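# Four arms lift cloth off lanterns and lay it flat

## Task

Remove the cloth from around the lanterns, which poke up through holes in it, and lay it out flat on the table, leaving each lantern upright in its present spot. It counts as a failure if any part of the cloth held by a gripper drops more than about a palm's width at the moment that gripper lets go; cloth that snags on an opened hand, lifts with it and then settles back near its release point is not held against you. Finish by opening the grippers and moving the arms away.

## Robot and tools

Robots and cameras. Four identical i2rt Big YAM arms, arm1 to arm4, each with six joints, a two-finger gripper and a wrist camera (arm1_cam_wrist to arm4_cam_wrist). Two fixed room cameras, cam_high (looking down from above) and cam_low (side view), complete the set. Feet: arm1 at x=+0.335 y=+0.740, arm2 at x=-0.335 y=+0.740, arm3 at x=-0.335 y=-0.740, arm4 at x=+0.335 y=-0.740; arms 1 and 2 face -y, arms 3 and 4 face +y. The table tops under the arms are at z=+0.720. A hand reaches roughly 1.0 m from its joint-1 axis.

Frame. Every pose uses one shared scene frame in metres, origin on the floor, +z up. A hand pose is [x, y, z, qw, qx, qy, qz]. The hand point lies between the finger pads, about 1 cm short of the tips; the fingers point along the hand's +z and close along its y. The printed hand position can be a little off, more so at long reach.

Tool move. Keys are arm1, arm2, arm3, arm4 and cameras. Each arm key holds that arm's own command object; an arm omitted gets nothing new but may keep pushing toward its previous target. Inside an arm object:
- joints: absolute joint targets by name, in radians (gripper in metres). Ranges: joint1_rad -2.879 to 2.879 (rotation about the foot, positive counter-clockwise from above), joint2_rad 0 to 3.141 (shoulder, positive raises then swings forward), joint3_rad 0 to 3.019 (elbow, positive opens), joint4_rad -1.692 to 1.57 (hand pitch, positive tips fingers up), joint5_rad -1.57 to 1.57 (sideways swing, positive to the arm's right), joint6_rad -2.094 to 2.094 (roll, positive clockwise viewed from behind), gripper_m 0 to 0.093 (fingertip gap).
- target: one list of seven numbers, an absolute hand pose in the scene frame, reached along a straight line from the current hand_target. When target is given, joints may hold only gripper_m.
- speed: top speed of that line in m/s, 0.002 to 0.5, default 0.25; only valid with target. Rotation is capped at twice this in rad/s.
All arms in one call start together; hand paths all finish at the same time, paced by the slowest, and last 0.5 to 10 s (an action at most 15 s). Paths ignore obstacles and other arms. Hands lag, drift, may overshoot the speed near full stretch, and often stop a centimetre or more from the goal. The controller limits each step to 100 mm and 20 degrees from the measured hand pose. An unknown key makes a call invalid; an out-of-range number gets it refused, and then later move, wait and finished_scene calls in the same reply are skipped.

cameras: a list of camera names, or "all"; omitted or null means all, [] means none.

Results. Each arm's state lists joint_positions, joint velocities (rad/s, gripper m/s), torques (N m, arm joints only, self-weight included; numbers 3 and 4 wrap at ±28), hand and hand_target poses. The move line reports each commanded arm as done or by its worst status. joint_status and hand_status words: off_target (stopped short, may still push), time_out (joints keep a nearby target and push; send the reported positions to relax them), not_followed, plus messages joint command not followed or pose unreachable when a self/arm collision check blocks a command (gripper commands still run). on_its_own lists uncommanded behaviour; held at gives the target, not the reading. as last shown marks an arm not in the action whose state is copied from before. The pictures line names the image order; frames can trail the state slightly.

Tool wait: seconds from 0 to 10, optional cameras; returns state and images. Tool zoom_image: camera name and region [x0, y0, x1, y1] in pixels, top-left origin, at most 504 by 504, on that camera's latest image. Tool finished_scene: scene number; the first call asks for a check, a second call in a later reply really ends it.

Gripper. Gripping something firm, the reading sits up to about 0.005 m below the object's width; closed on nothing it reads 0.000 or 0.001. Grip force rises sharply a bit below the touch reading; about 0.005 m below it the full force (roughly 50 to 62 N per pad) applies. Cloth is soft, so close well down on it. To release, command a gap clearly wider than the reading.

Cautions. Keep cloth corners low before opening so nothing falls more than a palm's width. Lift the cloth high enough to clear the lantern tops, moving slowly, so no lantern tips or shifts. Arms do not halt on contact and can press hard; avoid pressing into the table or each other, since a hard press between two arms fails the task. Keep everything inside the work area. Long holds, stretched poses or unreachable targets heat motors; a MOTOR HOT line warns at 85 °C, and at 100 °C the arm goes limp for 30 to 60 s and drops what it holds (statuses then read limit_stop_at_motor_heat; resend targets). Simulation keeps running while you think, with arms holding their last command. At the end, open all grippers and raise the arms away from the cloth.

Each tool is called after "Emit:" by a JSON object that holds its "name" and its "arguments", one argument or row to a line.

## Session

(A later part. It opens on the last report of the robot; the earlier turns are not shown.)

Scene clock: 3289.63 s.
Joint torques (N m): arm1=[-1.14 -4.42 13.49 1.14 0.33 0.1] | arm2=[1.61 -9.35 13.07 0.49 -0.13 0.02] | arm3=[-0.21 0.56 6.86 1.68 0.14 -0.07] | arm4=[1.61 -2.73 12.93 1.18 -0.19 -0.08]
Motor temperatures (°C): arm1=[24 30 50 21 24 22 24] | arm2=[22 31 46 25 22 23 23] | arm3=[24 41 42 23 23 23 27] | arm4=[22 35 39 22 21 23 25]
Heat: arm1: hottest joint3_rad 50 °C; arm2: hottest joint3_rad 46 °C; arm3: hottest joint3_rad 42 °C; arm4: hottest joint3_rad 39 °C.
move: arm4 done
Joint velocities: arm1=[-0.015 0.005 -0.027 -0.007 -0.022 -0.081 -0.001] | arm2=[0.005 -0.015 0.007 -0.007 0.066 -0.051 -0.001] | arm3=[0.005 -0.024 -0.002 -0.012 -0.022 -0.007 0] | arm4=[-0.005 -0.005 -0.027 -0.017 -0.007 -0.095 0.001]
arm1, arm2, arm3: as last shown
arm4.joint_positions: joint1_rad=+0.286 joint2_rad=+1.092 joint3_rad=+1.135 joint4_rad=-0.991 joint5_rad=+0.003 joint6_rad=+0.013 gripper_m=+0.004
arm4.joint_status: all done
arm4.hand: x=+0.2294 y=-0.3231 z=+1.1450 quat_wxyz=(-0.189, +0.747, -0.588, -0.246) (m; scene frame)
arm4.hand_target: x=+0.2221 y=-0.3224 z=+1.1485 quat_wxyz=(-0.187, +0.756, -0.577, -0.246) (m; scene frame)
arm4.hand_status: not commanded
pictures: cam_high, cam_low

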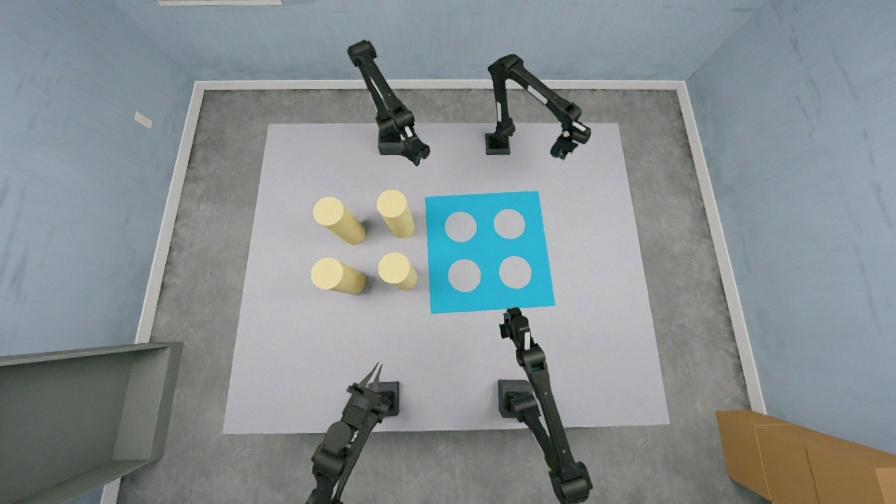

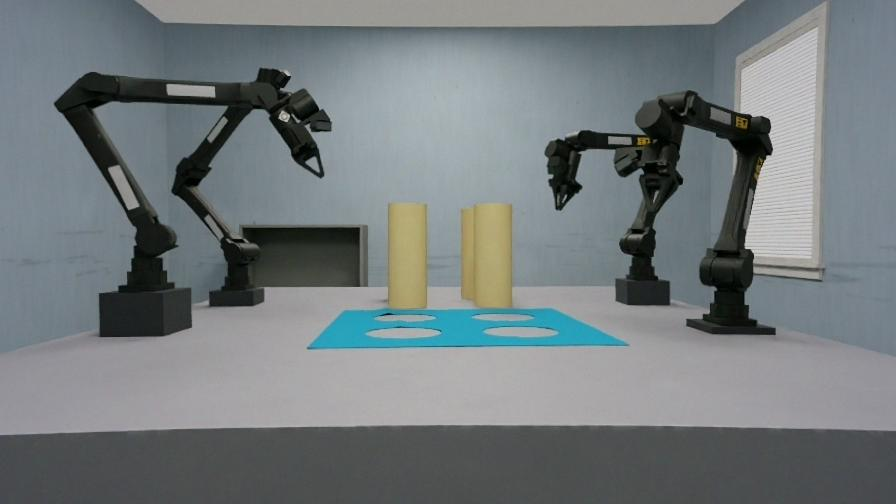

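Emit:
{"name": "wait", "arguments": {
  "seconds": 0.1,
  "cameras": ["arm4_cam_wrist", "arm2_cam_wrist"]
}}

Scene clock: 3308.27 s.
Joint torques (N m): arm1=[-1.9 -4.95 13.5 1.11 0.31 0.1] | arm2=[1.44 -9.23 13.08 0.47 -0.14 0.02] | arm3=[-0.21 0.5 6.84 1.7 0.14 -0.08] | arm4=[1.67 -2.61 12.93 1.21 -0.2 -0.08]
Motor temperatures (°C): arm1=[24 29 50 21 24 22 24] | arm2=[22 31 47 25 22 23 23] | arm3=[24 40 42 23 23 23 27] | arm4=[22 34 39 22 21 23 25]
Heat: arm1: hottest joint3_rad 50 °C; arm2: hottest joint3_rad 47 °C; arm3: hottest joint3_rad 42 °C; arm4: hottest joint3_rad 39 °C.
Joint velocities: arm1=[-0.015 -0.015 -0.002 0.002 -0.095 0.037 0.001] | arm2=[-0.015 0.015 0.002 0.017 0.007 0.022 -0.002] | arm3=[-0.015 -0.015 -0.007 -0.002 0.007 0.022 0] | arm4=[0.005 -0.005 -0.012 0.002 -0.066 0.066 0]
arm1.joint_positions: joint1_rad=+0.734 joint2_rad=+1.148 joint3_rad=+1.163 joint4_rad=-1.210 joint5_rad=-0.015 joint6_rad=+1.459 gripper_m=+0.010
arm1.joint_status: not commanded
arm1.hand: x=+0.6109 y=+0.4519 z=+1.0228 quat_wxyz=(-0.180, -0.891, -0.412, -0.061) (m; scene frame)
arm1.hand_target: x=+0.6162 y=+0.4427 z=+1.0405 quat_wxyz=(-0.201, -0.890, -0.403, -0.067) (m; scene frame)
arm1.hand_status: not commanded
arm2.joint_positions: joint1_rad=+0.514 joint2_rad=+1.151 joint3_rad=+1.110 joint4_rad=-1.189 joint5_rad=+0.004 joint6_rad=-0.343 gripper_m=+0.010
arm2.joint_status: not commanded
arm2.hand: x=-0.1476 y=+0.3936 z=+1.0630 quat_wxyz=(-0.127, -0.351, -0.921, +0.110) (m; scene frame)
arm2.hand_target: x=-0.1406 y=+0.3894 z=+1.0814 quat_wxyz=(-0.140, -0.350, -0.919, +0.117) (m; scene frame)
arm2.hand_status: not commanded
arm3.joint_positions: joint1_rad=-0.444 joint2_rad=+0.758 joint3_rad=+1.495 joint4_rad=-1.007 joint5_rad=-0.002 joint6_rad=+0.170 gripper_m=+0.010
arm3.joint_status: not commanded
arm3.hand: x=-0.2158 y=-0.4573 z=+1.4097 quat_wxyz=(-0.479, +0.380, -0.696, -0.377) (m; scene frame)
arm3.hand_target: x=-0.2160 y=-0.4622 z=+1.4160 quat_wxyz=(-0.488, +0.377, -0.690, -0.379) (m; scene frame)
arm3.hand_status: not commanded
arm4.joint_positions: joint1_rad=+0.286 joint2_rad=+1.092 joint3_rad=+1.135 joint4_rad=-0.991 joint5_rad=+0.003 joint6_rad=+0.013 gripper_m=+0.004
arm4.joint_status: all done
arm4.hand: x=+0.2294 y=-0.3231 z=+1.1450 quat_wxyz=(-0.189, +0.747, -0.588, -0.246) (m; scene frame)
arm4.hand_target: x=+0.2221 y=-0.3224 z=+1.1486 quat_wxyz=(-0.187, +0.755, -0.578, -0.246) (m; scene frame)
arm4.hand_status: not commanded
wait: 0.10 s; at rest from the start
pictures: arm2_cam_wrist, arm4_cam_wrist
camera_calibration:
arm2_cam_wrist: T_world_to_cam=[[-0.678066, -0.727391, 0.10549, 0.0773423], [-0.674183, 0.672686, 0.304912, -0.684221], [-0.292752, 0.135631, -0.94652, 1.03141], [0, 0, 0, 1]] pos_world=[-0.106898, 0.376633, 1.17672]
arm4_cam_wrist: T_world_to_cam=[[0.97045, 0.241294, -0.00186381, -0.143405], [0.241298, -0.970449, 0.00221431, -0.367823], [-0.00127443, -0.00259861, -0.999996, 1.26504], [0, 0, 0, 1]] pos_world=[0.229534, -0.319063, 1.26558]

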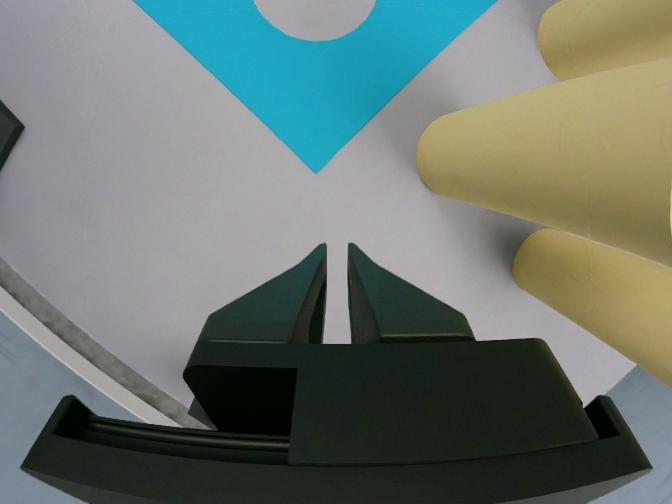

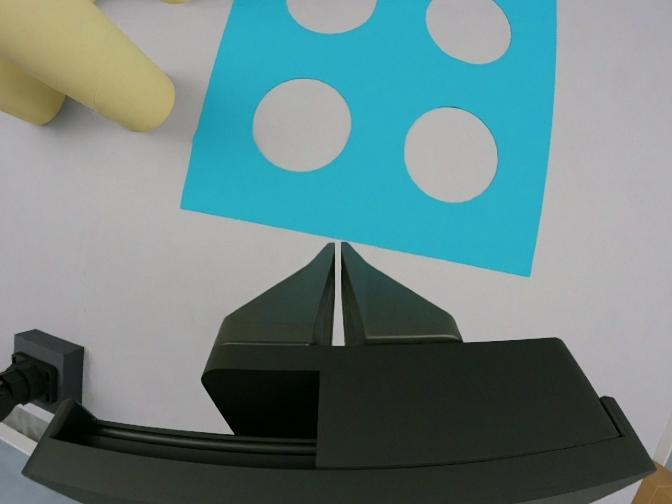

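Emit:
{"name": "finished_scene", "arguments": {
  "scene": 2
}}

The scene is finished: the task was done.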